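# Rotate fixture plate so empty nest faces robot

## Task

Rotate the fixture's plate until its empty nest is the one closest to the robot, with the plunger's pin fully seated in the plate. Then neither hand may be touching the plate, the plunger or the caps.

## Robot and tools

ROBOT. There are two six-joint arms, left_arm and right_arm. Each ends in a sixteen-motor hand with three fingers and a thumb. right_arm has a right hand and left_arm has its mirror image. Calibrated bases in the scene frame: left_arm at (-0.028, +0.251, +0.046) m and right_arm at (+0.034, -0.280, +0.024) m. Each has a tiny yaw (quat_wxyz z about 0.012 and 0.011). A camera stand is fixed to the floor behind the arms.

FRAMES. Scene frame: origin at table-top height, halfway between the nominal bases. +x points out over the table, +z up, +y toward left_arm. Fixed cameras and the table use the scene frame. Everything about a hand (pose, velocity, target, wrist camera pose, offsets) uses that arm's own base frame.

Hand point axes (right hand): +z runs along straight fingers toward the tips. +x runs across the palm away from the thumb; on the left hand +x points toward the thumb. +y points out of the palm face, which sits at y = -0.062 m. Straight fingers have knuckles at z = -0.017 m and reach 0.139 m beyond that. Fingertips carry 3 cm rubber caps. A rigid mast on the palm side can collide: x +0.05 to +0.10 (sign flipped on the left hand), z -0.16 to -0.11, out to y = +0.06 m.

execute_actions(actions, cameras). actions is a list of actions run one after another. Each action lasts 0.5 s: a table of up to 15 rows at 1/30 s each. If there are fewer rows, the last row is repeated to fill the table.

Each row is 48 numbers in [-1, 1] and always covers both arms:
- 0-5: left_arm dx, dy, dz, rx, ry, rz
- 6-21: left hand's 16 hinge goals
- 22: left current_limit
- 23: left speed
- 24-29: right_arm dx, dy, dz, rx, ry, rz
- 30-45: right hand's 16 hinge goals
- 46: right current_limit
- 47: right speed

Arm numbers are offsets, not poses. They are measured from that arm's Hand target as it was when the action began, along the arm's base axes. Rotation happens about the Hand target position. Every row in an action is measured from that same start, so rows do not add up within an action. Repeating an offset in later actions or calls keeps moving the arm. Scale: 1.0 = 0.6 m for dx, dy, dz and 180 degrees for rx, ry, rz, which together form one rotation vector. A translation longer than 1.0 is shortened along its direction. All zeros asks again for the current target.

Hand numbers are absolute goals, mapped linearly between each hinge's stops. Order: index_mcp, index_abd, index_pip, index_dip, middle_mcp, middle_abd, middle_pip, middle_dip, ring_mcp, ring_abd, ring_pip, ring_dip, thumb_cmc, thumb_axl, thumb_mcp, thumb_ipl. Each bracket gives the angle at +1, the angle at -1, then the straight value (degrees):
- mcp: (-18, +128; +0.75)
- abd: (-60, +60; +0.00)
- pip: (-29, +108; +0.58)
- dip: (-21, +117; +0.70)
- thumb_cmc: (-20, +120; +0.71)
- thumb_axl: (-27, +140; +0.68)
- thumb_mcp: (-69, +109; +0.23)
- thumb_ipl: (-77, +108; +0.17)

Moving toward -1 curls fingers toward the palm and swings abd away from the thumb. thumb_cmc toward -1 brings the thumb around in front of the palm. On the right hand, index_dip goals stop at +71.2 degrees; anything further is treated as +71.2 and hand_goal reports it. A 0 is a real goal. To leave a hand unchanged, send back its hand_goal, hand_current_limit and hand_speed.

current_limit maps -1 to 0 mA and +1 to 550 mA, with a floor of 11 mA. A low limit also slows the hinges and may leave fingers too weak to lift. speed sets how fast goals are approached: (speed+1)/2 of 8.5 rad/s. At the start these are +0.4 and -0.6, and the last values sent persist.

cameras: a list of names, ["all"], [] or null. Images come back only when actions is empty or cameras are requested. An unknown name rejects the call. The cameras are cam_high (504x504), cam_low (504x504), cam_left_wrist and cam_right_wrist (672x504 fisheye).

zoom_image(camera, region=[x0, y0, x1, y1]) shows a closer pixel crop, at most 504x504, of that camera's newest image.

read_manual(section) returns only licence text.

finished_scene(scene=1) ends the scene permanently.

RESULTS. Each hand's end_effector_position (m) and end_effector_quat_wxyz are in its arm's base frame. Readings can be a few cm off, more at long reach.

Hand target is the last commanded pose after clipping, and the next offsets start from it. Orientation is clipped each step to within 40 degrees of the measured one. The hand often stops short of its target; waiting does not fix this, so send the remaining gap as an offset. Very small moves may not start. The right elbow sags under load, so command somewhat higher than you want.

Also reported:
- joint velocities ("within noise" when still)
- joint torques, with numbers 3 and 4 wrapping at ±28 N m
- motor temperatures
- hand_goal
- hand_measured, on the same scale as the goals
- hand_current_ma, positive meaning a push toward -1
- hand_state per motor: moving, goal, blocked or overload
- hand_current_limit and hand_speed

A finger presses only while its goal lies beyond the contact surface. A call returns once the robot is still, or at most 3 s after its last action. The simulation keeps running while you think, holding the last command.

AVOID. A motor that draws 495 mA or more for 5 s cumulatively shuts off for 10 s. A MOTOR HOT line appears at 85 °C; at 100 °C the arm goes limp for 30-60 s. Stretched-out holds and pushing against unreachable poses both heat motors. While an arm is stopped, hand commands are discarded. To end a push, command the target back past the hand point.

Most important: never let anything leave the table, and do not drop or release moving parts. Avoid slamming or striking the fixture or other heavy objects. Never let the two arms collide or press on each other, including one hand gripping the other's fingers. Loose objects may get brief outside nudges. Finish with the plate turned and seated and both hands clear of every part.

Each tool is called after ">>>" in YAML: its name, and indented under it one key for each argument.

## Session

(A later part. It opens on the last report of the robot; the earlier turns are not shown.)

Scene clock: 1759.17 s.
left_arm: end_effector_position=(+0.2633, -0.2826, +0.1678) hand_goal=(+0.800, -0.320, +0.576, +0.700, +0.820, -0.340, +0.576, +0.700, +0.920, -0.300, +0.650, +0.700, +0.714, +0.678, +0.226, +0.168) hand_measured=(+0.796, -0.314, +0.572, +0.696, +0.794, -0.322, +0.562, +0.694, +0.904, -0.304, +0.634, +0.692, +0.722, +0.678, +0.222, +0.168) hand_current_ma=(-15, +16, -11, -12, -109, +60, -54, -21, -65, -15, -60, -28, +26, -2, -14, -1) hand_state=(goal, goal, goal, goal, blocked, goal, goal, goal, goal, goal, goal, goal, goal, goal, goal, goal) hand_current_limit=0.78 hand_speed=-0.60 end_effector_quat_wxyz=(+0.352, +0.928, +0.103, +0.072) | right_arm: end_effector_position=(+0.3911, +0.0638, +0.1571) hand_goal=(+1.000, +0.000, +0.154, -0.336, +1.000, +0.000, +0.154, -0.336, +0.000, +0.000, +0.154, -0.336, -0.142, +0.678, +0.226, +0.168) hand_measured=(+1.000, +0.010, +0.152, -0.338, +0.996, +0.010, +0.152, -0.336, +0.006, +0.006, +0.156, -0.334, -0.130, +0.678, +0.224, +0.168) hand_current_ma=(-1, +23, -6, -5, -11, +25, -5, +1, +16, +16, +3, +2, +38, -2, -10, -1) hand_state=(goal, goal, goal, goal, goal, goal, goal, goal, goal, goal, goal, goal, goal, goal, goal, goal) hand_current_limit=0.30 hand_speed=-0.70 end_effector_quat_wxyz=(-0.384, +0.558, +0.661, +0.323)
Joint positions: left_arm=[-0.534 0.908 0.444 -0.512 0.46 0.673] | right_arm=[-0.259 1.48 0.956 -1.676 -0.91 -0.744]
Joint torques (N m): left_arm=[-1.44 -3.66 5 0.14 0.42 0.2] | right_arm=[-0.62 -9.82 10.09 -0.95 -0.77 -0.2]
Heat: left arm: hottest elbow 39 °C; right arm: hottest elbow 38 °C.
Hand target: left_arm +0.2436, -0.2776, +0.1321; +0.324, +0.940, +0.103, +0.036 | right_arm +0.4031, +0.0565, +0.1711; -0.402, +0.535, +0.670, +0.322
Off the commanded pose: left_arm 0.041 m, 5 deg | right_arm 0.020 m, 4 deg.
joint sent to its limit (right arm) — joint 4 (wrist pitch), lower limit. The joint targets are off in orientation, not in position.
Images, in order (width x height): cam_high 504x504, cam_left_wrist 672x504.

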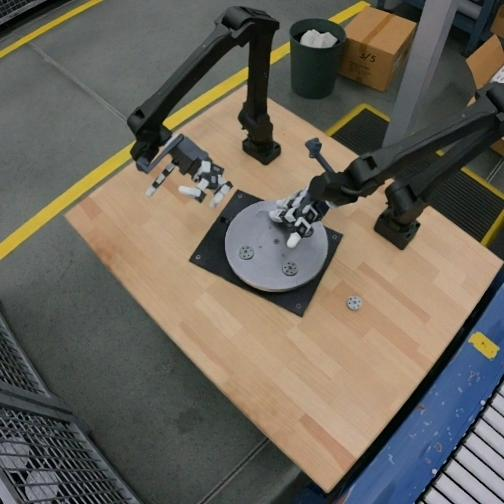

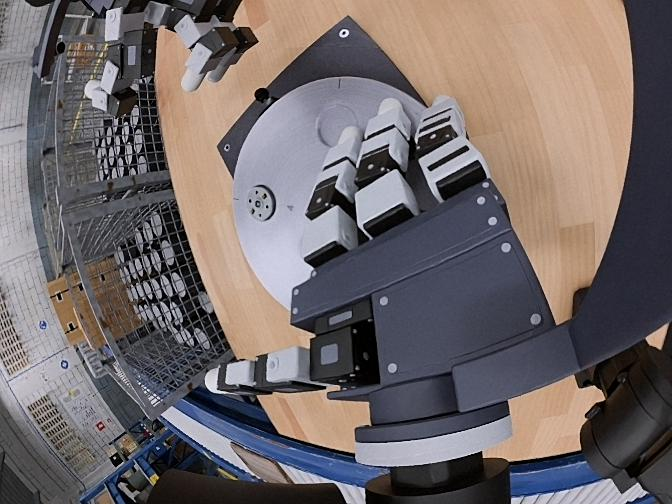

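>>> execute_actions:
  actions:
    - [[0.02,0.0,0.06,0,0,0,0.754,0,0.576,0.696,0.754,0,0.576,0.696,0.754,0,0.576,0.696,0.714,0.678,0.226,0.168,0.4,-0.6,0,-0.02,0.05,0,0,0,1.0,0.0,0.153,-0.336,1.0,0.0,0.153,-0.336,0.0,0,0.153,-0.336,-0.143,0.678,0.226,0.168,0.3,-0.7],[0.06,0.0,0.14,0,0,0,0.754,0,0.576,0.696,0.754,0,0.576,0.696,0.754,0,0.576,0.696,0.714,0.678,0.226,0.168,0.4,-0.6,0,-0.05,0.1,0,0,0,1.0,0.0,0.153,-0.336,1.0,0.0,0.153,-0.336,0.0,0,0.153,-0.336,-0.143,0.678,0.226,0.168,0.3,-0.7],[0.1,0.0,0.24,0,0,0,0.754,0,0.576,0.696,0.754,0,0.576,0.696,0.754,0,0.576,0.696,0.714,0.678,0.226,0.168,0.4,-0.6,0,-0.08,0.18,0,0,0,1.0,0.0,0.153,-0.336,1.0,0.0,0.153,-0.336,0.0,0,0.153,-0.336,-0.143,0.678,0.226,0.168,0.3,-0.7]]
    - [[0.03,0.15,0.04,0,0,0,0.0,0,0.3,0.4,0.0,0,0.3,0.4,0.0,0,0.3,0.4,0.714,0.678,0.226,0.168,0.4,-0.6,-0.02,-0.02,0.05,-0.0174,-0.0472,0.07,1.0,0.0,0.153,-0.336,1.0,0.0,0.153,-0.336,0.0,0,0.153,-0.336,-0.143,0.678,0.226,0.168,0.3,-0.7],[0.06,0.3,0.06,0,0,0,0.0,0,0.0,0.2,0.0,0,0.0,0.2,0.0,0,0.0,0.2,0.714,0.678,0.226,0.168,0.4,-0.6,-0.05,-0.04,0.08,-0.0348,-0.0945,0.1405,1.0,0.0,0.153,-0.336,1.0,0.0,0.153,-0.336,0.0,0,0.153,-0.336,-0.143,0.678,0.226,0.168,0.3,-0.7]]
  cameras: ["all"]

Scene clock: 1841.50 s.
left_arm: end_effector_position=(+0.3305, -0.1000, +0.2957) hand_goal=(+0.000, +0.000, +0.000, +0.200, +0.000, +0.000, +0.000, +0.200, +0.000, +0.000, +0.000, +0.200, +0.714, +0.678, +0.226, +0.168) hand_measured=(+0.022, -0.002, +0.006, +0.204, +0.020, -0.002, +0.006, +0.202, +0.020, -0.002, +0.006, +0.202, +0.720, +0.678, +0.222, +0.168) hand_current_ma=(+88, -3, +20, +10, +84, -4, +17, +10, +79, -4, +22, +9, +20, -2, -17, -1) hand_state=(blocked, goal, goal, goal, blocked, goal, goal, goal, goal, goal, goal, goal, goal, goal, goal, goal) hand_current_limit=0.40 hand_speed=-0.60 end_effector_quat_wxyz=(+0.331, +0.933, +0.135, +0.041) | right_arm: end_effector_position=(+0.3624, -0.0042, +0.3076) hand_goal=(+1.000, +0.000, +0.154, -0.336, +1.000, +0.000, +0.154, -0.336, +0.000, +0.000, +0.154, -0.336, -0.142, +0.678, +0.226, +0.168) hand_measured=(+1.000, +0.006, +0.152, -0.338, +1.000, +0.006, +0.152, -0.336, +0.006, +0.006, +0.156, -0.334, -0.130, +0.678, +0.224, +0.168) hand_current_ma=(+0, +14, -3, -5, -2, +15, -3, +1, +17, +15, +3, +2, +38, -2, -10, -1) hand_state=(goal, goal, goal, goal, goal, goal, goal, goal, goal, goal, goal, goal, goal, goal, goal, goal) hand_current_limit=0.30 hand_speed=-0.70 end_effector_quat_wxyz=(-0.078, +0.468, +0.820, +0.319)
Joint positions: left_arm=[0.236 1.033 0.931 -1.443 0.68 1.509] | right_arm=[-0.45 1.09 1.066 -1.681 -0.657 -1.03]
Joint torques (N m): left_arm=[-0.15 -6.07 10.82 -0.02 1.03 0.28] | right_arm=[-1.08 -4.42 13.42 0.32 -0.79 -0.18]
Heat: left arm: hottest elbow 39 °C; right arm: hottest elbow 38 °C.
Hand target: left_arm +0.3396, -0.0975, +0.3121; +0.323, +0.940, +0.104, +0.036 | right_arm +0.3731, -0.0155, +0.3268; -0.331, +0.344, +0.838, +0.264
Off the commanded pose: left_arm 0.019 m, 4 deg | right_arm 0.025 m, 33 deg.
joint sent to its limit (right arm) — joint 4 (wrist pitch), lower limit. The joint targets are off in orientation, not in position.

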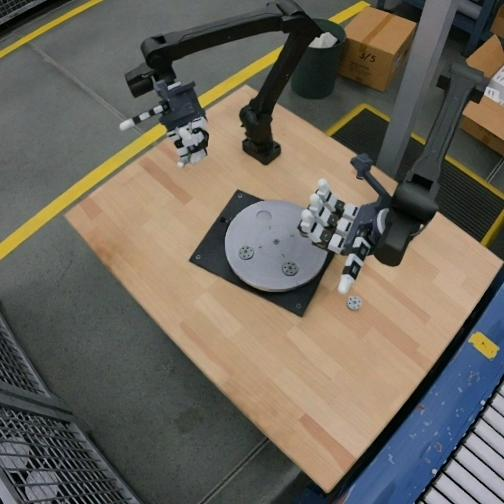

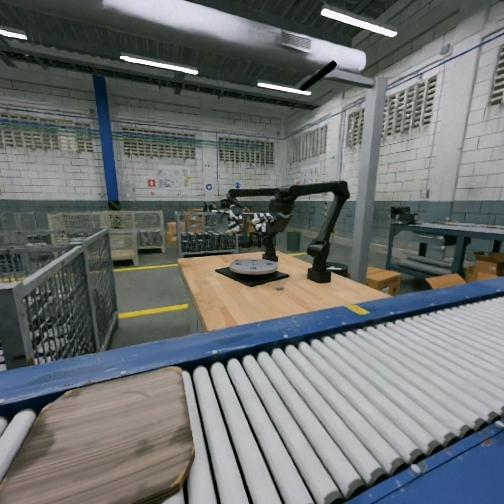

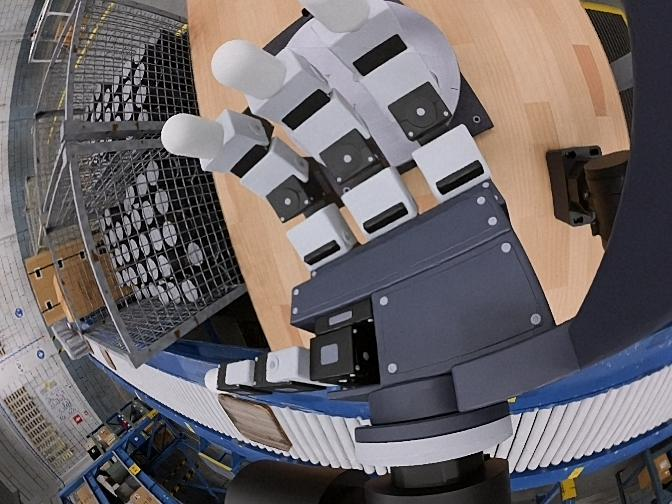

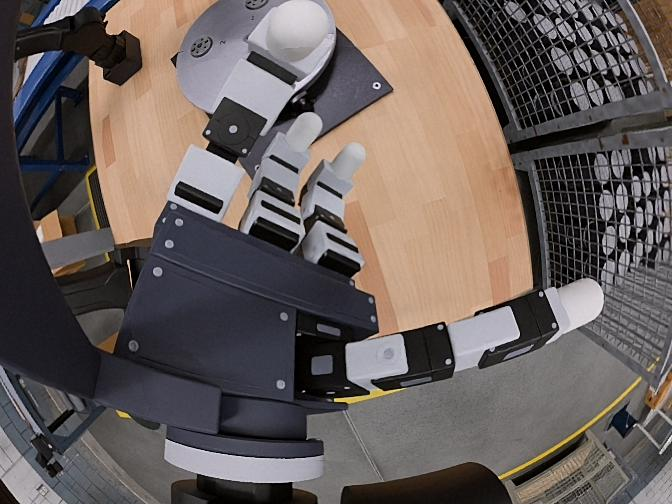

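>>> execute_actions:
  actions:
    - [[0,0.1,0.02,0,0,0,0.0,0,0.0,0.2,0.0,0,0.0,0.2,0.0,0,0.0,0.2,0.714,0.678,0.226,0.168,0.4,-0.6,-0.027,0.08,-0.015,-0.112,-0.083,0.038,1.0,0.0,0.153,-0.336,1.0,0.0,0.153,-0.336,0.0,0,0.153,-0.336,-0.143,0.678,0.226,0.168,0.3,-0.7],[0,0.2,0.03,0,0,0,0.0,0,0.0,0.2,0.0,0,0.0,0.2,0.0,0,0.0,0.2,0.714,0.678,0.226,0.168,0.4,-0.6,-0.055,0.159,-0.033,-0.2247,-0.1657,0.076,1.0,0.0,0.153,-0.336,1.0,0.0,0.153,-0.336,0.0,0,0.153,-0.336,-0.143,0.678,0.226,0.168,0.3,-0.7]]
  cameras: ["cam_high"]

Scene clock: 1856.63 s.
left_arm: end_effector_position=(+0.3332, +0.0167, +0.3183) hand_goal=(+0.000, +0.000, +0.000, +0.200, +0.000, +0.000, +0.000, +0.200, +0.000, +0.000, +0.000, +0.200, +0.714, +0.678, +0.226, +0.168) hand_measured=(+0.020, -0.002, +0.006, +0.202, +0.020, -0.002, +0.004, +0.202, +0.018, -0.002, +0.006, +0.202, +0.720, +0.678, +0.222, +0.168) hand_current_ma=(+86, -3, +19, +10, +82, -4, +17, +10, +76, -4, +22, +9, +19, -2, -17, -1) hand_state=(blocked, goal, goal, goal, goal, goal, goal, goal, goal, goal, goal, goal, goal, goal, goal, goal) hand_current_limit=0.40 hand_speed=-0.60 end_effector_quat_wxyz=(+0.318, +0.937, +0.126, +0.070) | right_arm: end_effector_position=(+0.3302, +0.0758, +0.2888) hand_goal=(+1.000, +0.000, +0.154, -0.336, +1.000, +0.000, +0.154, -0.336, +0.000, +0.000, +0.154, -0.336, -0.142, +0.678, +0.226, +0.168) hand_measured=(+1.000, +0.002, +0.154, -0.338, +1.000, +0.004, +0.154, -0.336, +0.008, +0.002, +0.156, -0.334, -0.140, +0.678, +0.224, +0.168) hand_current_ma=(-1, +6, -2, -5, -1, +7, -2, +1, +25, +6, +3, +2, +3, -2, -10, -1) hand_state=(goal, goal, goal, goal, goal, goal, goal, goal, goal, goal, goal, goal, goal, goal, goal, goal) hand_current_limit=0.30 hand_speed=-0.70 end_effector_quat_wxyz=(+0.002, +0.258, +0.966, +0.007)
Joint positions: left_arm=[0.599 1.196 1.108 -1.674 0.64 1.966] | right_arm=[0.045 1.035 1.151 -1.678 -0.011 -1.003]
Joint torques (N m): left_arm=[-0.15 -7.82 10.25 -0.43 0.9 0.2] | right_arm=[1.55 -4.25 13.37 0.55 -0.09 0.16]
Motor temperatures (°C): left_arm=[25 28 44 26 31 25] | right_arm=[27 32 42 28 30 28]
Heat: left arm: hottest elbow 44 °C; right arm: hottest elbow 42 °C.
Hand target: left_arm +0.3396, +0.0225, +0.3301; +0.324, +0.940, +0.104, +0.036 | right_arm +0.3401, +0.0799, +0.3071; +0.000, +0.259, +0.966, +0.000
Off the commanded pose: left_arm 0.015 m, 5 deg | right_arm 0.021 m, 1 deg.
joint sent to its limit (left arm) — joint 4 (wrist pitch), lower limit. The joint targets are off in orientation, not in position.
joint sent to its limit (right arm) — joint 4 (wrist pitch), lower limit. The joint targets still meet the commanded pose.
Images, in order (width x height): cam_high 504x504.

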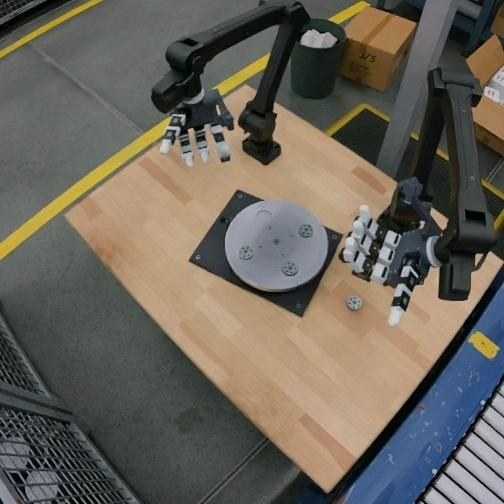

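>>> execute_actions:
  actions:
    - [[0,0,0,0,0,0,0.0,0,0.0,0.2,0.0,0,0.0,0.2,0.0,0,0.0,0.2,0.714,0.678,0.226,0.168,0.4,-0.6,-0.058,0.1,-0.025,0,0,0.09,1.0,0.0,0.153,-0.336,0.5,0.0,0.1,-0.2,0.0,0,0.153,-0.336,-0.143,0.678,0.226,0.168,0.4,-0.7],[0,0,0,0,0,0,0.0,0,0.0,0.2,0.0,0,0.0,0.2,0.0,0,0.0,0.2,0.714,0.678,0.226,0.168,0.4,-0.6,-0.117,0.2,-0.05,0,0,0.185,1.0,0.0,0.5,-0.1,0.0,0.0,0.1,-0.2,0.0,0,0.153,-0.336,-0.143,0.678,0.226,0.168,0.4,-0.7]]
    - [[0,0,0,0,0,0,0.0,0,0.0,0.2,0.0,0,0.0,0.2,0.0,0,0.0,0.2,0.714,0.678,0.226,0.168,0.4,-0.6,-0.12,0.1,-0.03,0,0,0.09,1.0,0.0,1.0,0.116,0.0,0.0,0.1,-0.2,0.0,0,0.153,-0.336,-0.143,0.678,0.226,0.168,0.5,-0.7],[0,0,0,0,0,0,0.0,0,0.0,0.2,0.0,0,0.0,0.2,0.0,0,0.0,0.2,0.714,0.678,0.226,0.168,0.4,-0.6,-0.237,0.194,-0.067,0,0,0.185,1.0,0.0,1.0,0.116,0.0,0.0,0.1,-0.2,0.0,0,0.153,-0.336,-0.143,0.678,0.226,0.168,0.5,-0.7]]
  cameras: ["cam_high","cam_right_wrist","cam_left_wrist"]

Scene clock: 1872.43 s.
left_arm: end_effector_position=(+0.3328, +0.0166, +0.3182) hand_goal=(+0.000, +0.000, +0.000, +0.200, +0.000, +0.000, +0.000, +0.200, +0.000, +0.000, +0.000, +0.200, +0.714, +0.678, +0.226, +0.168) hand_measured=(+0.020, -0.002, +0.006, +0.202, +0.020, -0.002, +0.004, +0.202, +0.018, -0.002, +0.006, +0.202, +0.720, +0.678, +0.222, +0.168) hand_current_ma=(+86, -3, +19, +10, +82, -4, +17, +10, +76, -4, +22, +9, +19, -2, -17, -1) hand_state=(blocked, goal, goal, goal, goal, goal, goal, goal, goal, goal, goal, goal, goal, goal, goal, goal) hand_current_limit=0.40 hand_speed=-0.60 end_effector_quat_wxyz=(+0.318, +0.937, +0.124, +0.070) | right_arm: end_effector_position=(+0.1266, +0.3081, +0.2355) hand_goal=(+1.000, +0.000, +1.000, +0.116, +0.000, +0.000, +0.100, -0.200, +0.000, +0.000, +0.154, -0.336, -0.142, +0.678, +0.226, +0.168) hand_measured=(+0.996, +0.002, +0.994, +0.114, +0.018, +0.002, +0.104, -0.202, +0.008, +0.002, +0.156, -0.334, -0.142, +0.678, +0.222, +0.168) hand_current_ma=(-12, +5, -19, -6, +66, +5, +12, -6, +25, +4, +3, +2, +1, -2, -10, -1) hand_state=(goal, goal, goal, goal, goal, goal, goal, goal, goal, goal, goal, goal, goal, goal, goal, goal) hand_current_limit=0.50 hand_speed=-0.70 end_effector_quat_wxyz=(-0.004, -0.314, +0.950, +0.000)
Joint positions: left_arm=[0.599 1.196 1.108 -1.674 0.638 1.97] | right_arm=[0.958 1.062 1.032 -1.549 -0.004 -1.251]
Joint torques (N m): left_arm=[-0.56 -7.47 10.37 -0.47 0.89 0.2] | right_arm=[1.61 -4.6 10.25 1.22 -0.16 0.15]
Heat: left arm: hottest elbow 43 °C; right arm: hottest elbow 43 °C.
Hand target: left_arm +0.3396, +0.0225, +0.3301; +0.324, +0.940, +0.104, +0.036 | right_arm +0.1277, +0.3164, +0.2369; +0.000, -0.314, +0.949, +0.000
Off the commanded pose: left_arm 0.015 m, 5 deg | right_arm 0.008 m, 1 deg.
joint sent to its limit (left arm) — joint 4 (wrist pitch), lower limit. The joint targets are off in orientation, not in position.
Images, in order (width x height): cam_high 504x504, cam_left_wrist 672x504, cam_right_wrist 672x504.

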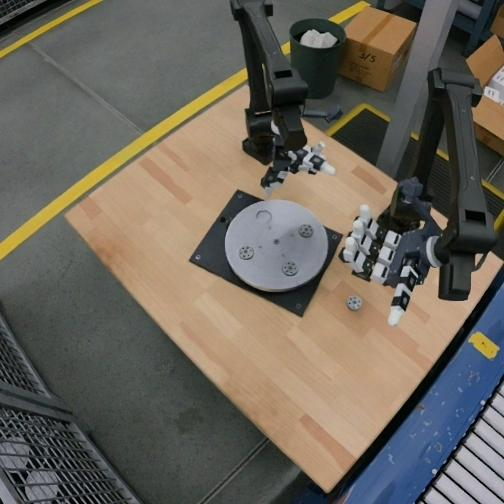

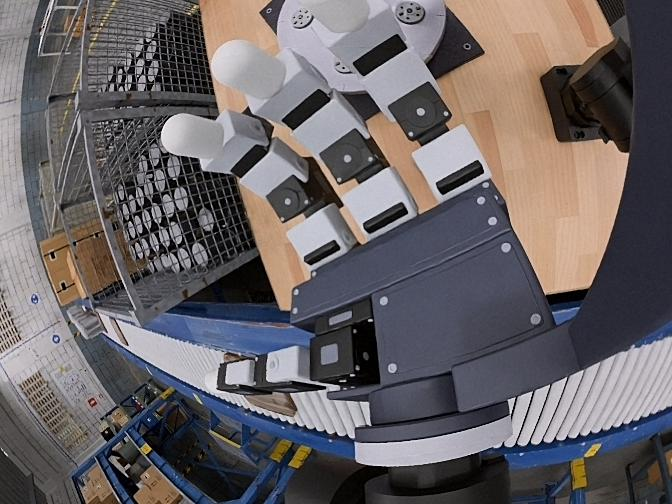

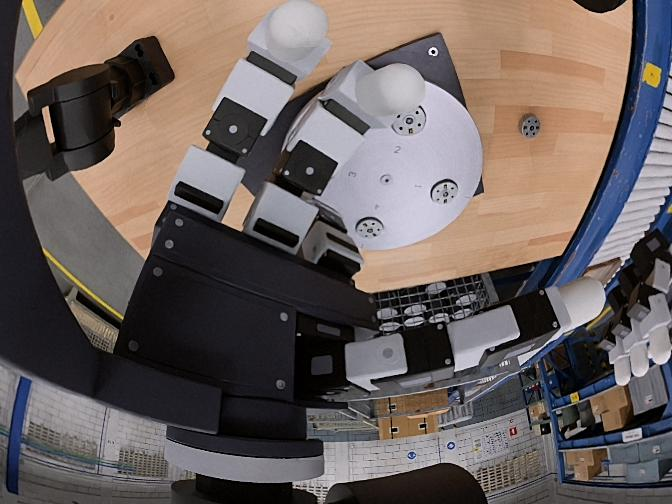

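>>> execute_actions:
  actions:
    - [[0,0,0,0,0,0,0.0,0,0.0,0.2,0.0,0,0.0,0.2,0.0,0,0.0,0.2,0.714,0.678,0.226,0.168,0.4,-0.6,0,0.01,-0.05,0,0,0,1.0,0.0,1.0,0.116,1.0,0.0,1.0,1.0,1.0,0,1.0,1.0,-0.143,0.678,0.226,0.168,0.5,-0.6],[0,0,0,0,0,0,0.0,0,0.0,0.2,0.0,0,0.0,0.2,0.0,0,0.0,0.2,0.714,0.678,0.226,0.168,0.4,-0.6,0,0.01,-0.08,0,0,0,1.0,0.0,1.0,0.116,1.0,0.0,1.0,1.0,1.0,0,1.0,1.0,-0.143,0.678,0.226,0.168,0.5,-0.6]]
  cameras: ["cam_high","cam_right_wrist"]

>>> zoom_image:
  camera: "cam_high"
  region: [205, 150, 345, 310]

Scene clock: 1880.93 s.
left_arm: end_effector_position=(+0.3328, +0.0166, +0.3182) hand_goal=(+0.000, +0.000, +0.000, +0.200, +0.000, +0.000, +0.000, +0.200, +0.000, +0.000, +0.000, +0.200, +0.714, +0.678, +0.226, +0.168) hand_measured=(+0.020, -0.002, +0.006, +0.202, +0.020, -0.002, +0.004, +0.202, +0.018, -0.002, +0.006, +0.202, +0.720, +0.678, +0.222, +0.168) hand_current_ma=(+86, -3, +19, +10, +82, -4, +17, +10, +76, -4, +22, +9, +19, -2, -17, -1) hand_state=(blocked, goal, goal, goal, goal, goal, goal, goal, goal, goal, goal, goal, goal, goal, goal, goal) hand_current_limit=0.40 hand_speed=-0.60 end_effector_quat_wxyz=(+0.318, +0.937, +0.124, +0.070) | right_arm: end_effector_position=(+0.1317, +0.3201, +0.1977) hand_goal=(+1.000, +0.000, +1.000, +0.116, +1.000, +0.000, +1.000, +1.000, +1.000, +0.000, +1.000, +1.000, -0.142, +0.678, +0.226, +0.168) hand_measured=(+0.996, +0.002, +0.994, +0.114, +0.988, +0.002, +0.994, +0.996, +0.988, +0.002, +0.994, +0.996, -0.142, +0.678, +0.222, +0.168) hand_current_ma=(-12, +5, -17, -6, -42, +5, -17, -10, -37, +4, -15, -8, +1, -2, -10, -1) hand_state=(goal, goal, goal, goal, goal, goal, goal, goal, goal, goal, goal, goal, goal, goal, goal, goal) hand_current_limit=0.50 hand_speed=-0.60 end_effector_quat_wxyz=(+0.006, -0.313, +0.950, +0.005)
Joint positions: left_arm=[0.599 1.196 1.108 -1.674 0.638 1.97] | right_arm=[0.969 1.091 0.95 -1.415 -0.002 -1.238]
Joint torques (N m): left_arm=[-0.44 -7.24 10.37 -0.61 0.89 0.22] | right_arm=[1.73 -4.84 8.24 1.26 -0.03 0.15]
Heat: left arm: hottest elbow 44 °C; right arm: hottest elbow 42 °C.
Hand target: left_arm +0.3396, +0.0225, +0.3301; +0.324, +0.940, +0.104, +0.036 | right_arm +0.1277, +0.3224, +0.1890; +0.000, -0.314, +0.949, +0.000
Off the commanded pose: left_arm 0.015 m, 5 deg | right_arm 0.010 m, 1 deg.
joint sent to its limit (left arm) — joint 4 (wrist pitch), lower limit. The joint targets are off in orientation, not in position.
Images, in order (width x height): cam_high 504x504, cam_right_wrist 672x504.

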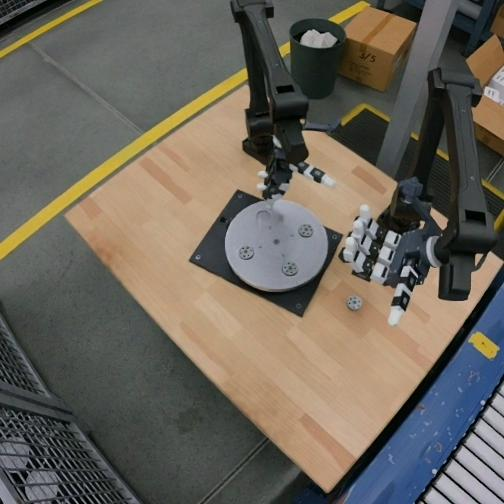

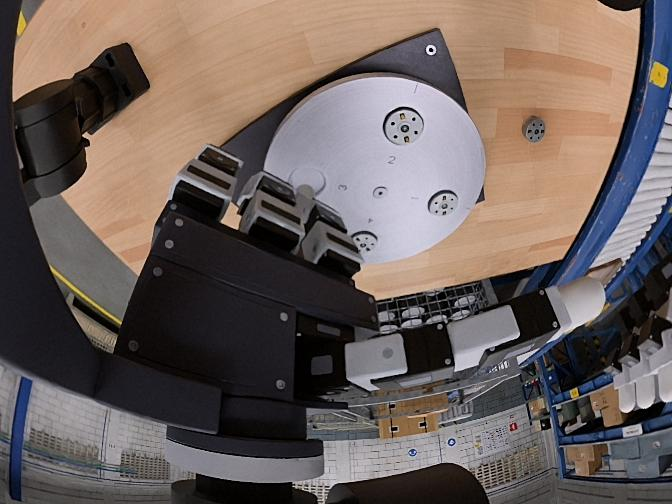

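Scaled by 3.150 from the camera's 504x504 image, which has a finer 720x720 frame.

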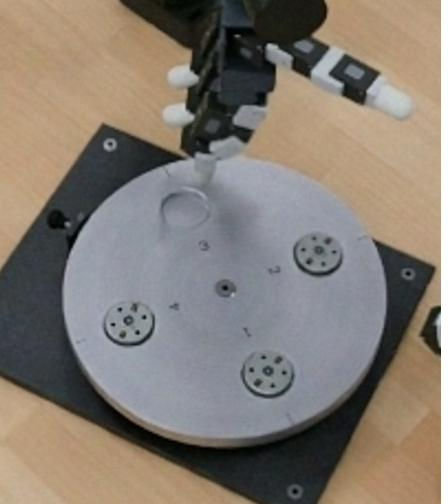

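>>> execute_actions:
  actions:
    - [[0,0,0,0,0,0,0.0,0,0.0,0.2,0.0,0,0.0,0.2,0.0,0,0.0,0.2,0.714,0.678,0.226,0.168,0.4,-0.6,0.0067,-0.015,-0.05,0,0,0,1.0,0.0,1.0,0.116,1.0,0.0,1.0,1.0,1.0,0,1.0,1.0,-0.143,0.678,0.226,0.168,0.5,-0.6]]
  cameras: ["cam_high","cam_right_wrist"]

>>> zoom_image:
  camera: "cam_high"
  region: [225, 180, 315, 270]

>>> zoom_image:
  camera: "cam_right_wrist"
  region: [250, 130, 400, 280]

Scene clock: 1888.27 s.
left_arm: end_effector_position=(+0.3328, +0.0166, +0.3182) hand_goal=(+0.000, +0.000, +0.000, +0.200, +0.000, +0.000, +0.000, +0.200, +0.000, +0.000, +0.000, +0.200, +0.714, +0.678, +0.226, +0.168) hand_measured=(+0.020, -0.002, +0.006, +0.202, +0.020, -0.002, +0.004, +0.202, +0.018, -0.002, +0.006, +0.202, +0.720, +0.678, +0.222, +0.168) hand_current_ma=(+86, -3, +19, +10, +82, -4, +17, +10, +76, -4, +22, +9, +19, -2, -17, -1) hand_state=(blocked, goal, goal, goal, goal, goal, goal, goal, goal, goal, goal, goal, goal, goal, goal, goal) hand_current_limit=0.40 hand_speed=-0.60 end_effector_quat_wxyz=(+0.318, +0.937, +0.124, +0.070) | right_arm: end_effector_position=(+0.1291, +0.3165, +0.1689) hand_goal=(+1.000, +0.000, +1.000, +0.116, +1.000, +0.000, +1.000, +1.000, +1.000, +0.000, +1.000, +1.000, -0.142, +0.678, +0.226, +0.168) hand_measured=(+0.996, +0.002, +0.994, +0.114, +0.988, +0.002, +0.994, +0.996, +0.990, +0.002, +0.994, +0.996, -0.142, +0.678, +0.222, +0.168) hand_current_ma=(-12, +5, -17, -6, -41, +5, -17, -10, -36, +4, -15, -8, +1, -2, -10, -1) hand_state=(goal, goal, goal, goal, goal, goal, goal, goal, goal, goal, goal, goal, goal, goal, goal, goal) hand_current_limit=0.50 hand_speed=-0.60 end_effector_quat_wxyz=(+0.007, -0.314, +0.949, +0.007)
Joint positions: left_arm=[0.599 1.196 1.108 -1.674 0.638 1.97] | right_arm=[0.969 1.091 0.873 -1.334 -0.002 -1.241]
Joint velocities: left_arm=[-0.015 -0.044 0.012 -0.007 0.037 -0.037] | right_arm=[within noise]
Joint torques (N m): left_arm=[-0.56 -7.65 10.3 -0.61 0.89 0.19] | right_arm=[-0.79 -4.54 8.02 1.32 -0.03 -0.08]
Heat: left arm: hottest elbow 44 °C; right arm: hottest elbow 41 °C.
Hand target: left_arm +0.3396, +0.0225, +0.3301; +0.324, +0.940, +0.104, +0.036 | right_arm +0.1317, +0.3132, +0.1588; +0.000, -0.314, +0.949, +0.000
Off the commanded pose: left_arm 0.015 m, 5 deg | right_arm 0.011 m, 1 deg.
joint sent to its limit (left arm) — joint 4 (wrist pitch), lower limit. The joint targets are off in orientation, not in position.
Images, in order (width x height): cam_high 504x504, cam_right_wrist 672x504.

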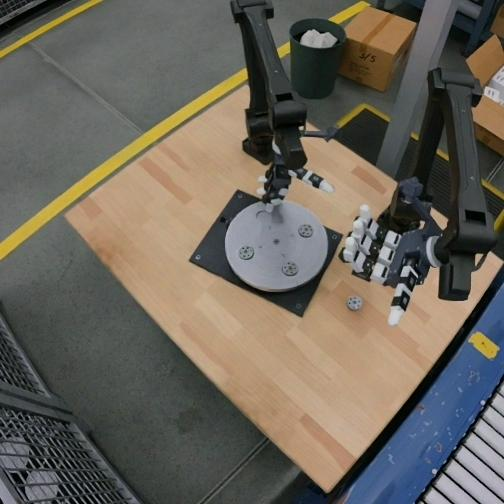

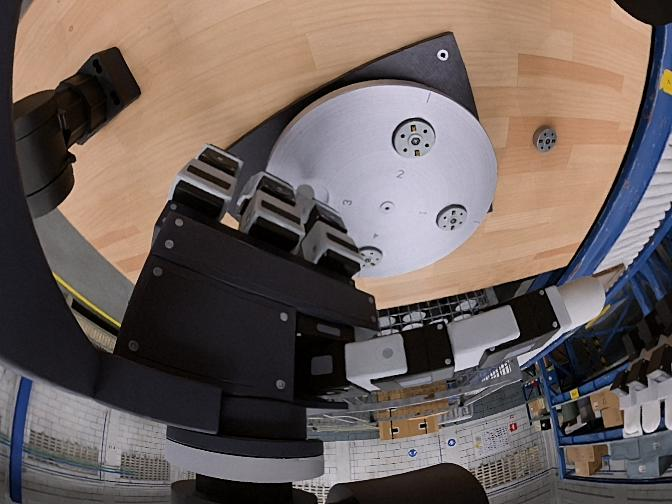

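Scaled by 5.600 from the camera's 504x504 image, which has a finer 720x720 frame.

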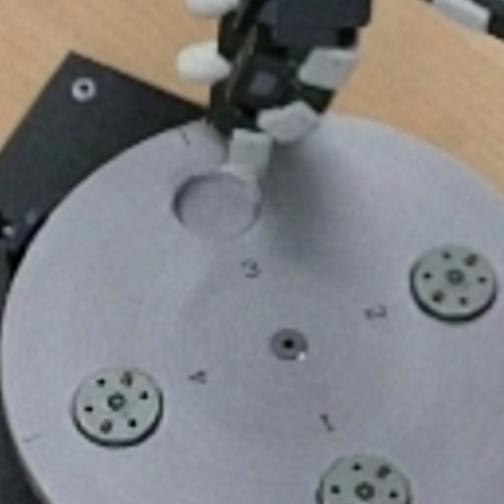

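Scaled by 3.360 from the camera's 672x504 image, which has a finer 960x720 frame.

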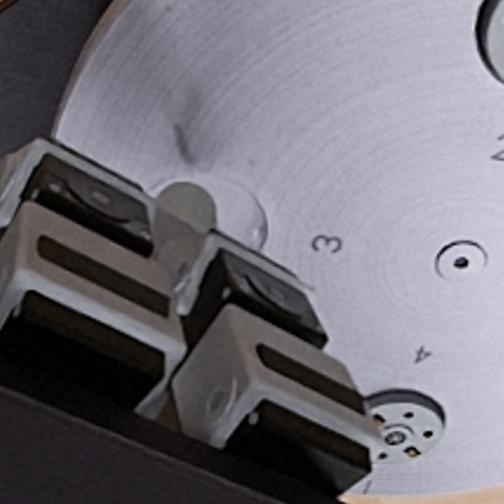

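>>> execute_actions:
  actions:
    - [[0,0,0,0,0,0,0.0,0,0.0,0.2,0.0,0,0.0,0.2,0.0,0,0.0,0.2,0.714,0.678,0.226,0.168,0.4,-0.6,0.018,-0.012,-0.01,0,0,0,1.0,0.0,1.0,0.116,1.0,0.0,1.0,1.0,1.0,0,1.0,1.0,-0.143,0.678,0.226,0.168,0.5,-0.6]]
    - [[0,0,0,0,0,0,0.0,0,0.0,0.2,0.0,0,0.0,0.2,0.0,0,0.0,0.2,0.714,0.678,0.226,0.168,0.4,-0.6,0.0,0,-0.015,0,0,0,1.0,0.0,1.0,0.116,1.0,0.0,1.0,1.0,1.0,0,1.0,1.0,-0.143,0.678,0.226,0.168,0.7,-0.6]]
  cameras: ["cam_high","cam_right_wrist"]

>>> zoom_image:
  camera: "cam_high"
  region: [225, 180, 315, 270]

>>> zoom_image:
  camera: "cam_right_wrist"
  region: [250, 130, 400, 280]

Scene clock: 1894.90 s.
left_arm: end_effector_position=(+0.3328, +0.0166, +0.3182) hand_goal=(+0.000, +0.000, +0.000, +0.200, +0.000, +0.000, +0.000, +0.200, +0.000, +0.000, +0.000, +0.200, +0.714, +0.678, +0.226, +0.168) hand_measured=(+0.020, -0.002, +0.006, +0.202, +0.020, -0.002, +0.004, +0.202, +0.018, -0.002, +0.006, +0.202, +0.720, +0.678, +0.222, +0.168) hand_current_ma=(+86, -3, +19, +10, +82, -4, +17, +10, +76, -4, +22, +9, +19, -2, -17, -1) hand_state=(blocked, goal, goal, goal, goal, goal, goal, goal, goal, goal, goal, goal, goal, goal, goal, goal) hand_current_limit=0.40 hand_speed=-0.60 end_effector_quat_wxyz=(+0.318, +0.937, +0.124, +0.070) | right_arm: end_effector_position=(+0.1404, +0.3106, +0.1551) hand_goal=(+1.000, +0.000, +1.000, +0.116, +1.000, +0.000, +1.000, +1.000, +1.000, +0.000, +1.000, +1.000, -0.142, +0.678, +0.226, +0.168) hand_measured=(+0.996, +0.002, +0.994, +0.114, +0.988, +0.002, +0.994, +0.996, +0.990, +0.002, +0.994, +0.996, -0.142, +0.678, +0.222, +0.168) hand_current_ma=(-13, +5, -17, -6, -40, +5, -17, -10, -35, +4, -15, -8, +1, -2, -10, -1) hand_state=(goal, goal, goal, goal, goal, goal, goal, goal, goal, goal, goal, goal, goal, goal, goal, goal) hand_current_limit=0.70 hand_speed=-0.60 end_effector_quat_wxyz=(+0.009, -0.315, +0.949, +0.007)
Joint positions: left_arm=[0.599 1.196 1.108 -1.674 0.638 1.97] | right_arm=[0.925 1.104 0.845 -1.289 -0.001 -1.286]
Joint torques (N m): left_arm=[-0.32 -8 10.24 -0.58 0.9 0.22] | right_arm=[-0.91 -4.54 7.76 1.25 -0.07 -0.07]
Heat: left arm: hottest elbow 44 °C; right arm: hottest elbow 40 °C.
Hand target: left_arm +0.3396, +0.0225, +0.3301; +0.324, +0.940, +0.104, +0.036 | right_arm +0.1425, +0.3061, +0.1440; +0.000, -0.314, +0.949, +0.000
Off the commanded pose: left_arm 0.015 m, 5 deg | right_arm 0.012 m, 1 deg.
joint sent to its limit (left arm) — joint 4 (wrist pitch), lower limit. The joint targets are off in orientation, not in position.
Images, in order (width x height): cam_high 504x504, cam_right_wrist 672x504.

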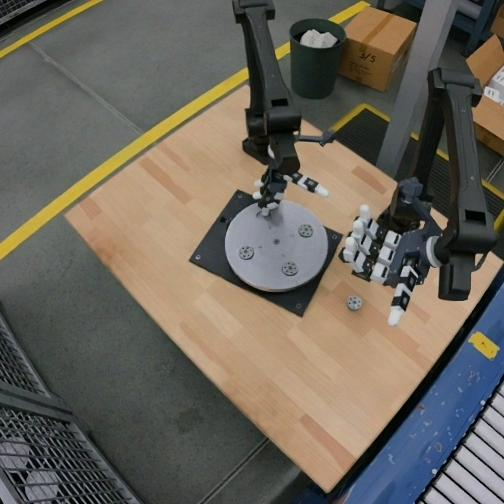

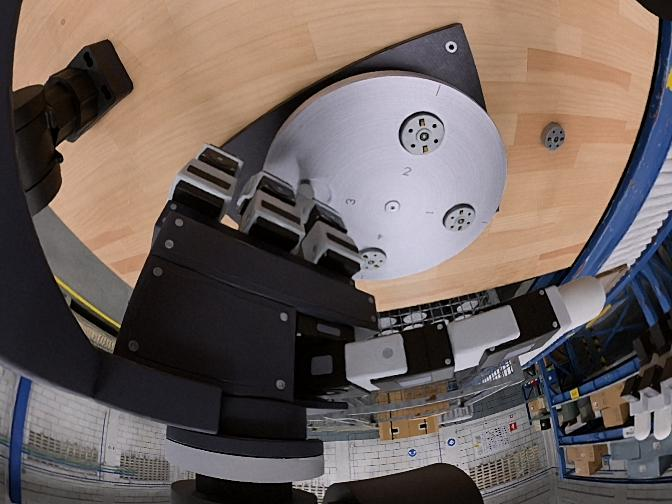

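Scaled by 5.600 from the camera's 504x504 image, which has a finer 720x720 frame.

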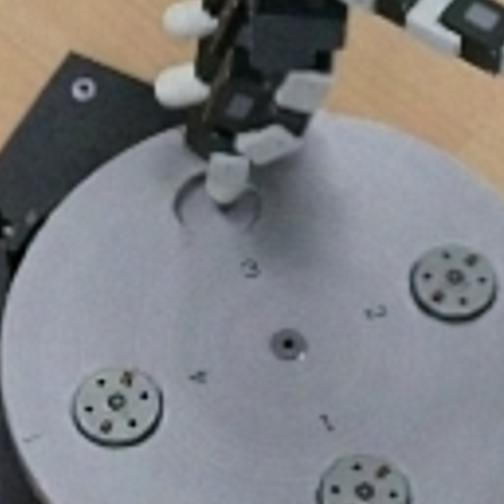

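Scaled by 3.360 from the camera's 672x504 image, which has a finer 960x720 frame.

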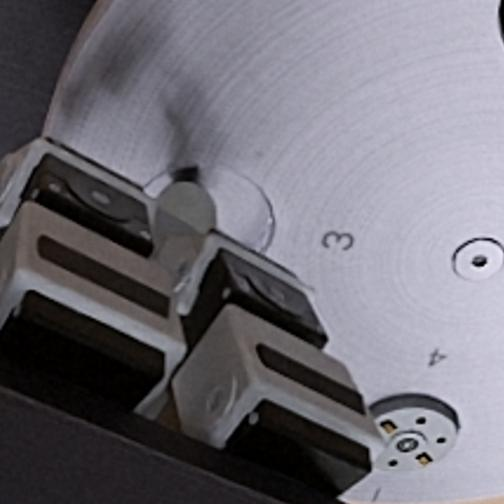

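>>> execute_actions:
  actions:
    - [[0,0,0,0,0,0,0.0,0,0.0,0.2,0.0,0,0.0,0.2,0.0,0,0.0,0.2,0.714,0.678,0.226,0.168,0.4,-0.6,0.0,0.0,-0.03,0,0,0,1.0,0.0,1.0,0.116,1.0,0.0,1.0,1.0,1.0,0,1.0,1.0,-0.143,0.678,0.226,0.168,0.7,-0.6]]
    - [[0,0,0,0,0,0,0.0,0,0.0,0.2,0.0,0,0.0,0.2,0.0,0,0.0,0.2,0.714,0.678,0.226,0.168,0.4,-0.6,-0.015,0.008,0,0,0,0,1.0,0.0,1.0,0.116,1.0,0.0,1.0,1.0,1.0,0,1.0,1.0,-0.143,0.678,0.226,0.168,0.75,-0.6],[0,0,0,0,0,0,0.0,0,0.0,0.2,0.0,0,0.0,0.2,0.0,0,0.0,0.2,0.714,0.678,0.226,0.168,0.4,-0.6,-0.03,0.017,0,0,0,0,1.0,0.0,1.0,0.116,1.0,0.0,1.0,1.0,1.0,0,1.0,1.0,-0.143,0.678,0.226,0.168,0.75,-0.6]]
  cameras: ["cam_high","cam_right_wrist"]

>>> zoom_image:
  camera: "cam_high"
  region: [225, 180, 315, 270]

Scene clock: 1900.67 s.
left_arm: end_effector_position=(+0.3328, +0.0166, +0.3182) hand_goal=(+0.000, +0.000, +0.000, +0.200, +0.000, +0.000, +0.000, +0.200, +0.000, +0.000, +0.000, +0.200, +0.714, +0.678, +0.226, +0.168) hand_measured=(+0.020, -0.002, +0.006, +0.202, +0.020, -0.002, +0.004, +0.202, +0.018, -0.002, +0.006, +0.202, +0.720, +0.678, +0.222, +0.168) hand_current_ma=(+86, -3, +19, +10, +82, -4, +17, +10, +76, -4, +22, +9, +19, -2, -17, -1) hand_state=(blocked, goal, goal, goal, goal, goal, goal, goal, goal, goal, goal, goal, goal, goal, goal, goal) hand_current_limit=0.40 hand_speed=-0.60 end_effector_quat_wxyz=(+0.318, +0.937, +0.124, +0.070) | right_arm: end_effector_position=(+0.1402, +0.3179, +0.1482) hand_goal=(+1.000, +0.000, +1.000, +0.116, +1.000, +0.000, +1.000, +1.000, +1.000, +0.000, +1.000, +1.000, -0.142, +0.678, +0.226, +0.168) hand_measured=(+1.000, -0.028, +1.000, +0.136, +0.988, +0.002, +0.994, +0.996, +0.990, +0.002, +0.994, +0.996, -0.142, +0.678, +0.222, +0.168) hand_current_ma=(+2, -85, +1, +63, -37, +5, -17, -10, -32, +4, -15, -8, +1, -2, -11, -1) hand_state=(goal, blocked, goal, goal, goal, goal, goal, goal, goal, goal, goal, goal, goal, goal, goal, goal) hand_current_limit=0.75 hand_speed=-0.60 end_effector_quat_wxyz=(+0.025, -0.304, +0.952, +0.006)
Joint positions: left_arm=[0.599 1.196 1.108 -1.674 0.638 1.97] | right_arm=[0.957 1.104 0.827 -1.246 0.021 -1.233]
Joint torques (N m): left_arm=[-0.32 -7.36 10.35 -0.66 0.88 0.23] | right_arm=[2.26 -4.01 5.91 1.61 -0.85 0.03]
Heat: left arm: hottest elbow 44 °C; right arm: hottest elbow 40 °C.
Hand target: left_arm +0.3396, +0.0225, +0.3301; +0.324, +0.940, +0.104, +0.036 | right_arm +0.1246, +0.3163, +0.1260; +0.000, -0.314, +0.949, +0.000
Off the commanded pose: left_arm 0.015 m, 5 deg | right_arm 0.027 m, 3 deg.
joint sent to its limit (left arm) — joint 4 (wrist pitch), lower limit. The joint targets are off in orientation, not in position.
Images, in order (width x height): cam_high 504x504, cam_right_wrist 672x504.

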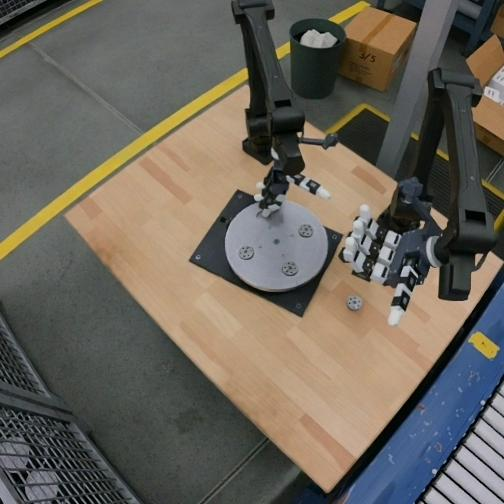

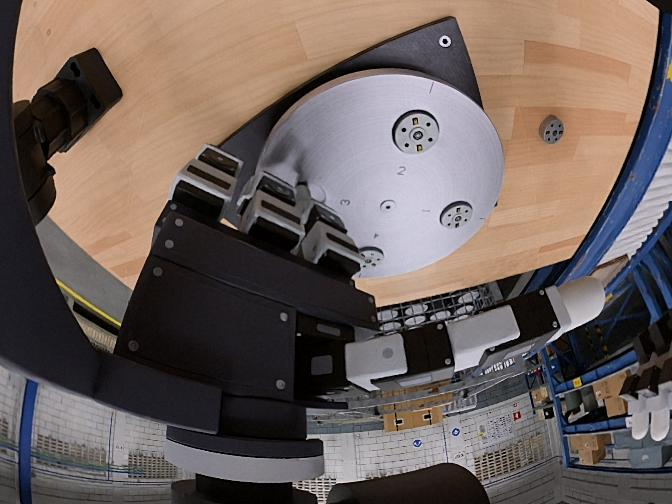

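Scaled by 5.600 from the camera's 504x504 image, which has a finer 720x720 frame.

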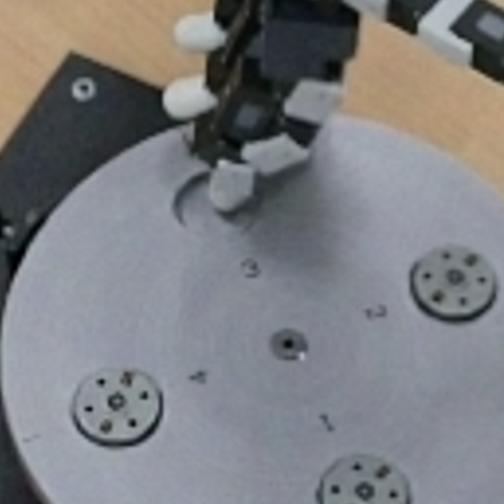

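>>> execute_actions:
  actions:
    - [[0,0,0,0,0,0,0.0,0,0.0,0.2,0.0,0,0.0,0.2,0.0,0,0.0,0.2,0.714,0.678,0.226,0.168,0.4,-0.6,-0.015,0.008,0,0,0,0,1.0,0.0,1.0,0.116,1.0,0.0,1.0,1.0,1.0,0,1.0,1.0,-0.143,0.678,0.226,0.168,0.75,-0.6],[0,0,0,0,0,0,0.0,0,0.0,0.2,0.0,0,0.0,0.2,0.0,0,0.0,0.2,0.714,0.678,0.226,0.168,0.4,-0.6,-0.03,0.018,0,0,0,0,1.0,0.0,1.0,0.116,1.0,0.0,1.0,1.0,1.0,0,1.0,1.0,-0.143,0.678,0.226,0.168,0.75,-0.6]]
  cameras: ["cam_high"]

>>> zoom_image:
  camera: "cam_high"
  region: [225, 180, 315, 270]

Scene clock: 1905.57 s.
left_arm: end_effector_position=(+0.3328, +0.0166, +0.3182) hand_goal=(+0.000, +0.000, +0.000, +0.200, +0.000, +0.000, +0.000, +0.200, +0.000, +0.000, +0.000, +0.200, +0.714, +0.678, +0.226, +0.168) hand_measured=(+0.020, -0.002, +0.006, +0.202, +0.020, -0.002, +0.004, +0.202, +0.018, -0.002, +0.006, +0.202, +0.720, +0.678, +0.222, +0.168) hand_current_ma=(+86, -3, +19, +10, +82, -4, +17, +10, +76, -4, +22, +9, +19, -2, -17, -1) hand_state=(blocked, goal, goal, goal, goal, goal, goal, goal, goal, goal, goal, goal, goal, goal, goal, goal) hand_current_limit=0.40 hand_speed=-0.60 end_effector_quat_wxyz=(+0.318, +0.937, +0.124, +0.070) | right_arm: end_effector_position=(+0.1310, +0.3244, +0.1449) hand_goal=(+1.000, +0.000, +1.000, +0.116, +1.000, +0.000, +1.000, +1.000, +1.000, +0.000, +1.000, +1.000, -0.142, +0.678, +0.226, +0.168) hand_measured=(+1.002, +0.020, +1.000, +0.158, +0.988, +0.002, +0.994, +0.996, +0.990, +0.002, +0.994, +0.996, -0.142, +0.678, +0.222, +0.168) hand_current_ma=(+3, +60, +2, +153, -37, +5, -17, -10, -32, +4, -15, -8, +1, -2, -11, -1) hand_state=(goal, blocked, goal, blocked, goal, goal, goal, goal, goal, goal, goal, goal, goal, goal, goal, goal) hand_current_limit=0.75 hand_speed=-0.60 end_effector_quat_wxyz=(+0.031, -0.294, +0.955, -0.004)
Joint positions: left_arm=[0.599 1.196 1.108 -1.674 0.638 1.97] | right_arm=[1.015 1.104 0.822 -1.246 0.047 -1.153]
Joint torques (N m): left_arm=[0.21 -7.36 10.29 -0.55 0.89 0.19] | right_arm=[3.49 -4.13 6.2 1.52 -1.81 0.01]
Heat: left arm: hottest elbow 45 °C; right arm: hottest elbow 39 °C.
Hand target: left_arm +0.3396, +0.0225, +0.3301; +0.324, +0.940, +0.104, +0.036 | right_arm +0.1066, +0.3271, +0.1260; +0.000, -0.314, +0.950, +0.000
Off the commanded pose: left_arm 0.015 m, 5 deg | right_arm 0.031 m, 4 deg.
joint sent to its limit (left arm) — joint 4 (wrist pitch), lower limit. The joint targets are off in orientation, not in position.
Images, in order (width x height): cam_high 504x504.

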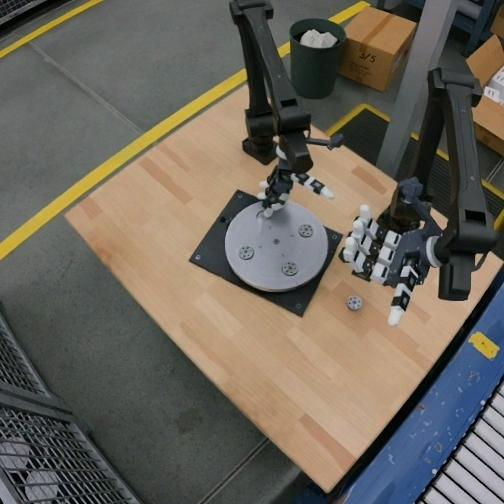

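Scaled by 5.600 from the camera's 504x504 image, which has a finer 720x720 frame.

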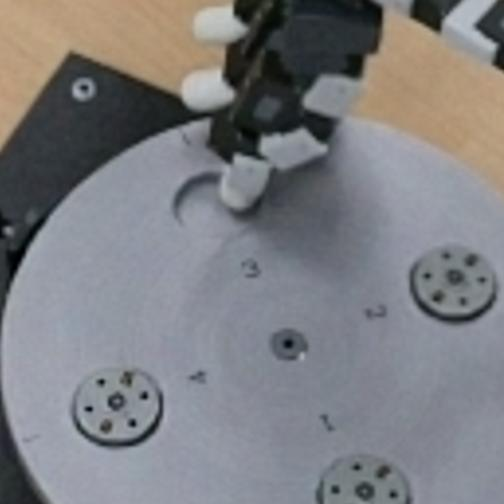

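>>> execute_actions:
  actions:
    - [[0,0,0,0,0,0,0.0,0,0.0,0.2,0.0,0,0.0,0.2,0.0,0,0.0,0.2,0.714,0.678,0.226,0.168,0.4,-0.6,-0.012,0.01,0,0,0,0,1.0,0.0,1.0,0.1,1.0,0.0,1.0,1.0,1.0,0,1.0,1.0,-0.143,0.678,0.226,0.168,0.78,-0.6],[0,0,0,0,0,0,0.0,0,0.0,0.2,0.0,0,0.0,0.2,0.0,0,0.0,0.2,0.714,0.678,0.226,0.168,0.4,-0.6,-0.025,0.02,0,0,0,0,1.0,0.0,1.0,0.08,1.0,0.0,1.0,1.0,1.0,0,1.0,1.0,-0.143,0.678,0.226,0.168,0.78,-0.6]]
  cameras: ["cam_high"]

>>> zoom_image:
  camera: "cam_high"
  region: [225, 180, 315, 270]

Scene clock: 1910.50 s.
left_arm: end_effector_position=(+0.3328, +0.0166, +0.3182) hand_goal=(+0.000, +0.000, +0.000, +0.200, +0.000, +0.000, +0.000, +0.200, +0.000, +0.000, +0.000, +0.200, +0.714, +0.678, +0.226, +0.168) hand_measured=(+0.020, -0.002, +0.006, +0.202, +0.020, -0.002, +0.004, +0.202, +0.018, -0.002, +0.006, +0.202, +0.720, +0.678, +0.222, +0.168) hand_current_ma=(+86, -3, +19, +10, +82, -4, +17, +10, +76, -4, +22, +9, +19, -2, -17, -1) hand_state=(blocked, goal, goal, goal, goal, goal, goal, goal, goal, goal, goal, goal, goal, goal, goal, goal) hand_current_limit=0.40 hand_speed=-0.60 end_effector_quat_wxyz=(+0.318, +0.937, +0.124, +0.070) | right_arm: end_effector_position=(+0.1217, +0.3306, +0.1425) hand_goal=(+1.000, +0.000, +1.000, +0.080, +1.000, +0.000, +1.000, +1.000, +1.000, +0.000, +1.000, +1.000, -0.142, +0.678, +0.226, +0.168) hand_measured=(+1.002, +0.054, +1.002, +0.158, +0.988, +0.002, +0.994, +0.996, +0.990, +0.002, +0.994, +0.996, -0.142, +0.678, +0.222, +0.168) hand_current_ma=(+4, +178, +2, +314, -37, +5, -17, -10, -32, +4, -15, -8, +1, -2, -11, -1) hand_state=(goal, blocked, goal, blocked, goal, goal, goal, goal, goal, goal, goal, goal, goal, goal, goal, goal) hand_current_limit=0.78 hand_speed=-0.60 end_effector_quat_wxyz=(+0.037, -0.285, +0.958, -0.010)
Joint positions: left_arm=[0.599 1.196 1.108 -1.674 0.638 1.97] | right_arm=[1.069 1.104 0.818 -1.245 0.067 -1.082]
Joint torques (N m): left_arm=[-0.09 -7.82 10.39 -0.53 0.89 0.22] | right_arm=[4.37 -3.49 7.1 1.46 -2.53 -0.06]
Heat: left arm: hottest elbow 45 °C; right arm: hottest elbow 39 °C.
Hand target: left_arm +0.3396, +0.0225, +0.3301; +0.324, +0.940, +0.104, +0.036 | right_arm +0.0916, +0.3390, +0.1259; +0.000, -0.314, +0.949, +0.000
Off the commanded pose: left_arm 0.015 m, 5 deg | right_arm 0.035 m, 6 deg.
joint sent to its limit (left arm) — joint 4 (wrist pitch), lower limit. The joint targets are off in orientation, not in position.
Images, in order (width x height): cam_high 504x504.

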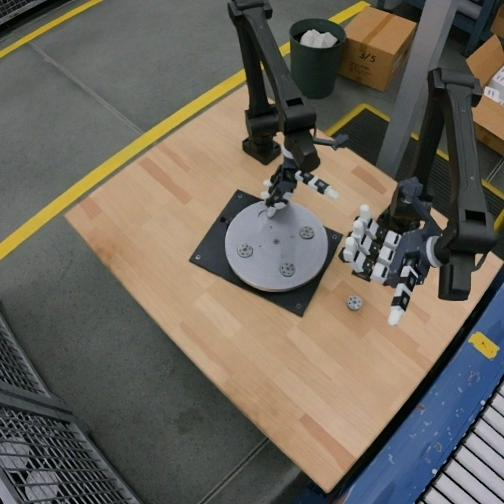

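Scaled by 5.600 from the camera's 504x504 image, which has a finer 720x720 frame.

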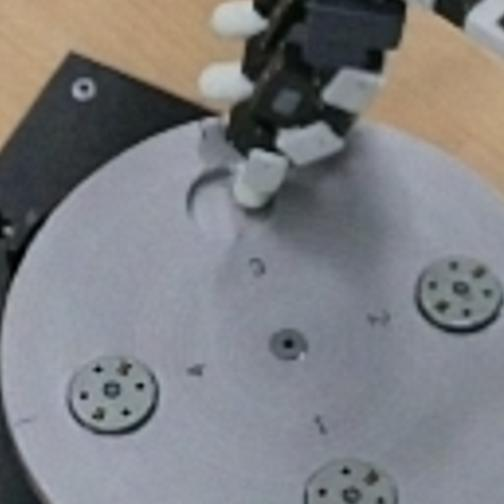

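>>> execute_actions:
  actions:
    - [[0,0,0,0,0,0,0.0,0,0.0,0.2,0.0,0,0.0,0.2,0.0,0,0.0,0.2,0.714,0.678,0.226,0.168,0.4,-0.6,-0.012,0.01,0,0,0,0,1.0,0.0,1.0,0.08,1.0,0.0,1.0,1.0,1.0,0,1.0,1.0,-0.143,0.678,0.226,0.168,0.78,-0.6],[0,0,0,0,0,0,0.0,0,0.0,0.2,0.0,0,0.0,0.2,0.0,0,0.0,0.2,0.714,0.678,0.226,0.168,0.4,-0.6,-0.024,0.019,0,0,0,0,1.0,0.0,1.0,0.08,1.0,0.0,1.0,1.0,1.0,0,1.0,1.0,-0.143,0.678,0.226,0.168,0.78,-0.6]]
  cameras: ["cam_high"]

>>> zoom_image:
  camera: "cam_high"
  region: [225, 180, 315, 270]

Scene clock: 1917.03 s.
left_arm: end_effector_position=(+0.3328, +0.0166, +0.3182) hand_goal=(+0.000, +0.000, +0.000, +0.200, +0.000, +0.000, +0.000, +0.200, +0.000, +0.000, +0.000, +0.200, +0.714, +0.678, +0.226, +0.168) hand_measured=(+0.020, -0.002, +0.006, +0.202, +0.020, -0.002, +0.004, +0.202, +0.018, -0.002, +0.006, +0.202, +0.720, +0.678, +0.222, +0.168) hand_current_ma=(+86, -3, +19, +10, +82, -4, +17, +10, +76, -4, +22, +9, +19, -2, -17, -1) hand_state=(blocked, goal, goal, goal, goal, goal, goal, goal, goal, goal, goal, goal, goal, goal, goal, goal) hand_current_limit=0.40 hand_speed=-0.60 end_effector_quat_wxyz=(+0.318, +0.937, +0.124, +0.070) | right_arm: end_effector_position=(+0.1086, +0.3408, +0.1413) hand_goal=(+1.000, +0.000, +1.000, +0.080, +1.000, +0.000, +1.000, +1.000, +1.000, +0.000, +1.000, +1.000, -0.142, +0.678, +0.226, +0.168) hand_measured=(+1.002, +0.070, +1.002, +0.158, +0.988, +0.002, +0.994, +0.996, +0.990, +0.002, +0.994, +0.996, -0.142, +0.678, +0.222, +0.168) hand_current_ma=(+5, +241, +2, +314, -37, +5, -17, -10, -32, +4, -15, -8, +1, -2, -11, -1) hand_state=(goal, blocked, goal, blocked, goal, goal, goal, goal, goal, goal, goal, goal, goal, goal, goal, goal) hand_current_limit=0.78 hand_speed=-0.60 end_effector_quat_wxyz=(+0.042, -0.284, +0.958, -0.009)
Joint positions: left_arm=[0.599 1.196 1.108 -1.674 0.638 1.97] | right_arm=[1.13 1.11 0.818 -1.236 0.073 -1.019]
Joint torques (N m): left_arm=[-0.67 -7.53 10.33 -0.62 0.87 0.23] | right_arm=[4.48 -3.02 7.88 1.26 -2.78 -0.05]
Heat: left arm: hottest elbow 45 °C; right arm: hottest elbow 38 °C.
Hand target: left_arm +0.3396, +0.0225, +0.3301; +0.324, +0.940, +0.104, +0.036 | right_arm +0.0772, +0.3505, +0.1259; +0.000, -0.314, +0.949, +0.000
Off the commanded pose: left_arm 0.015 m, 5 deg | right_arm 0.036 m, 6 deg.
joint sent to its limit (left arm) — joint 4 (wrist pitch), lower limit. The joint targets are off in orientation, not in position.
Images, in order (width x height): cam_high 504x504.

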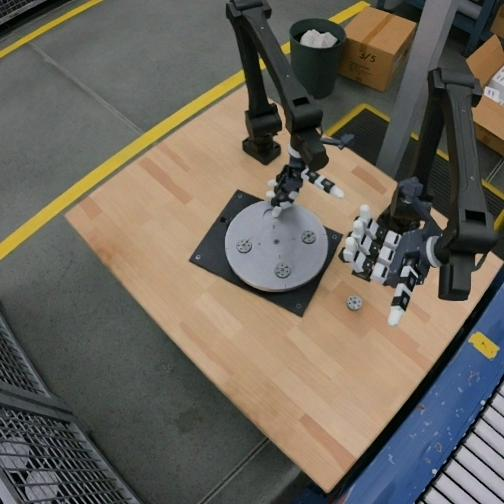

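Scaled by 5.600 from the camera's 504x504 image, which has a finer 720x720 frame.

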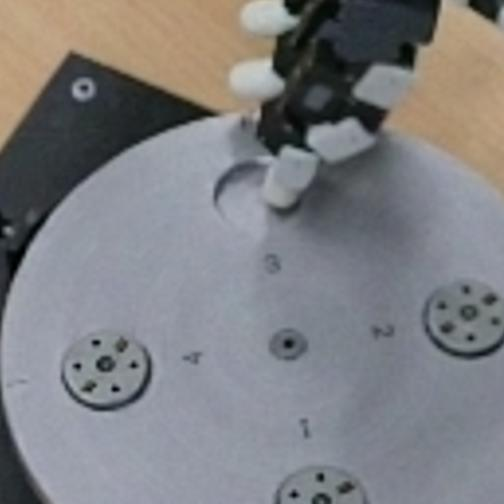

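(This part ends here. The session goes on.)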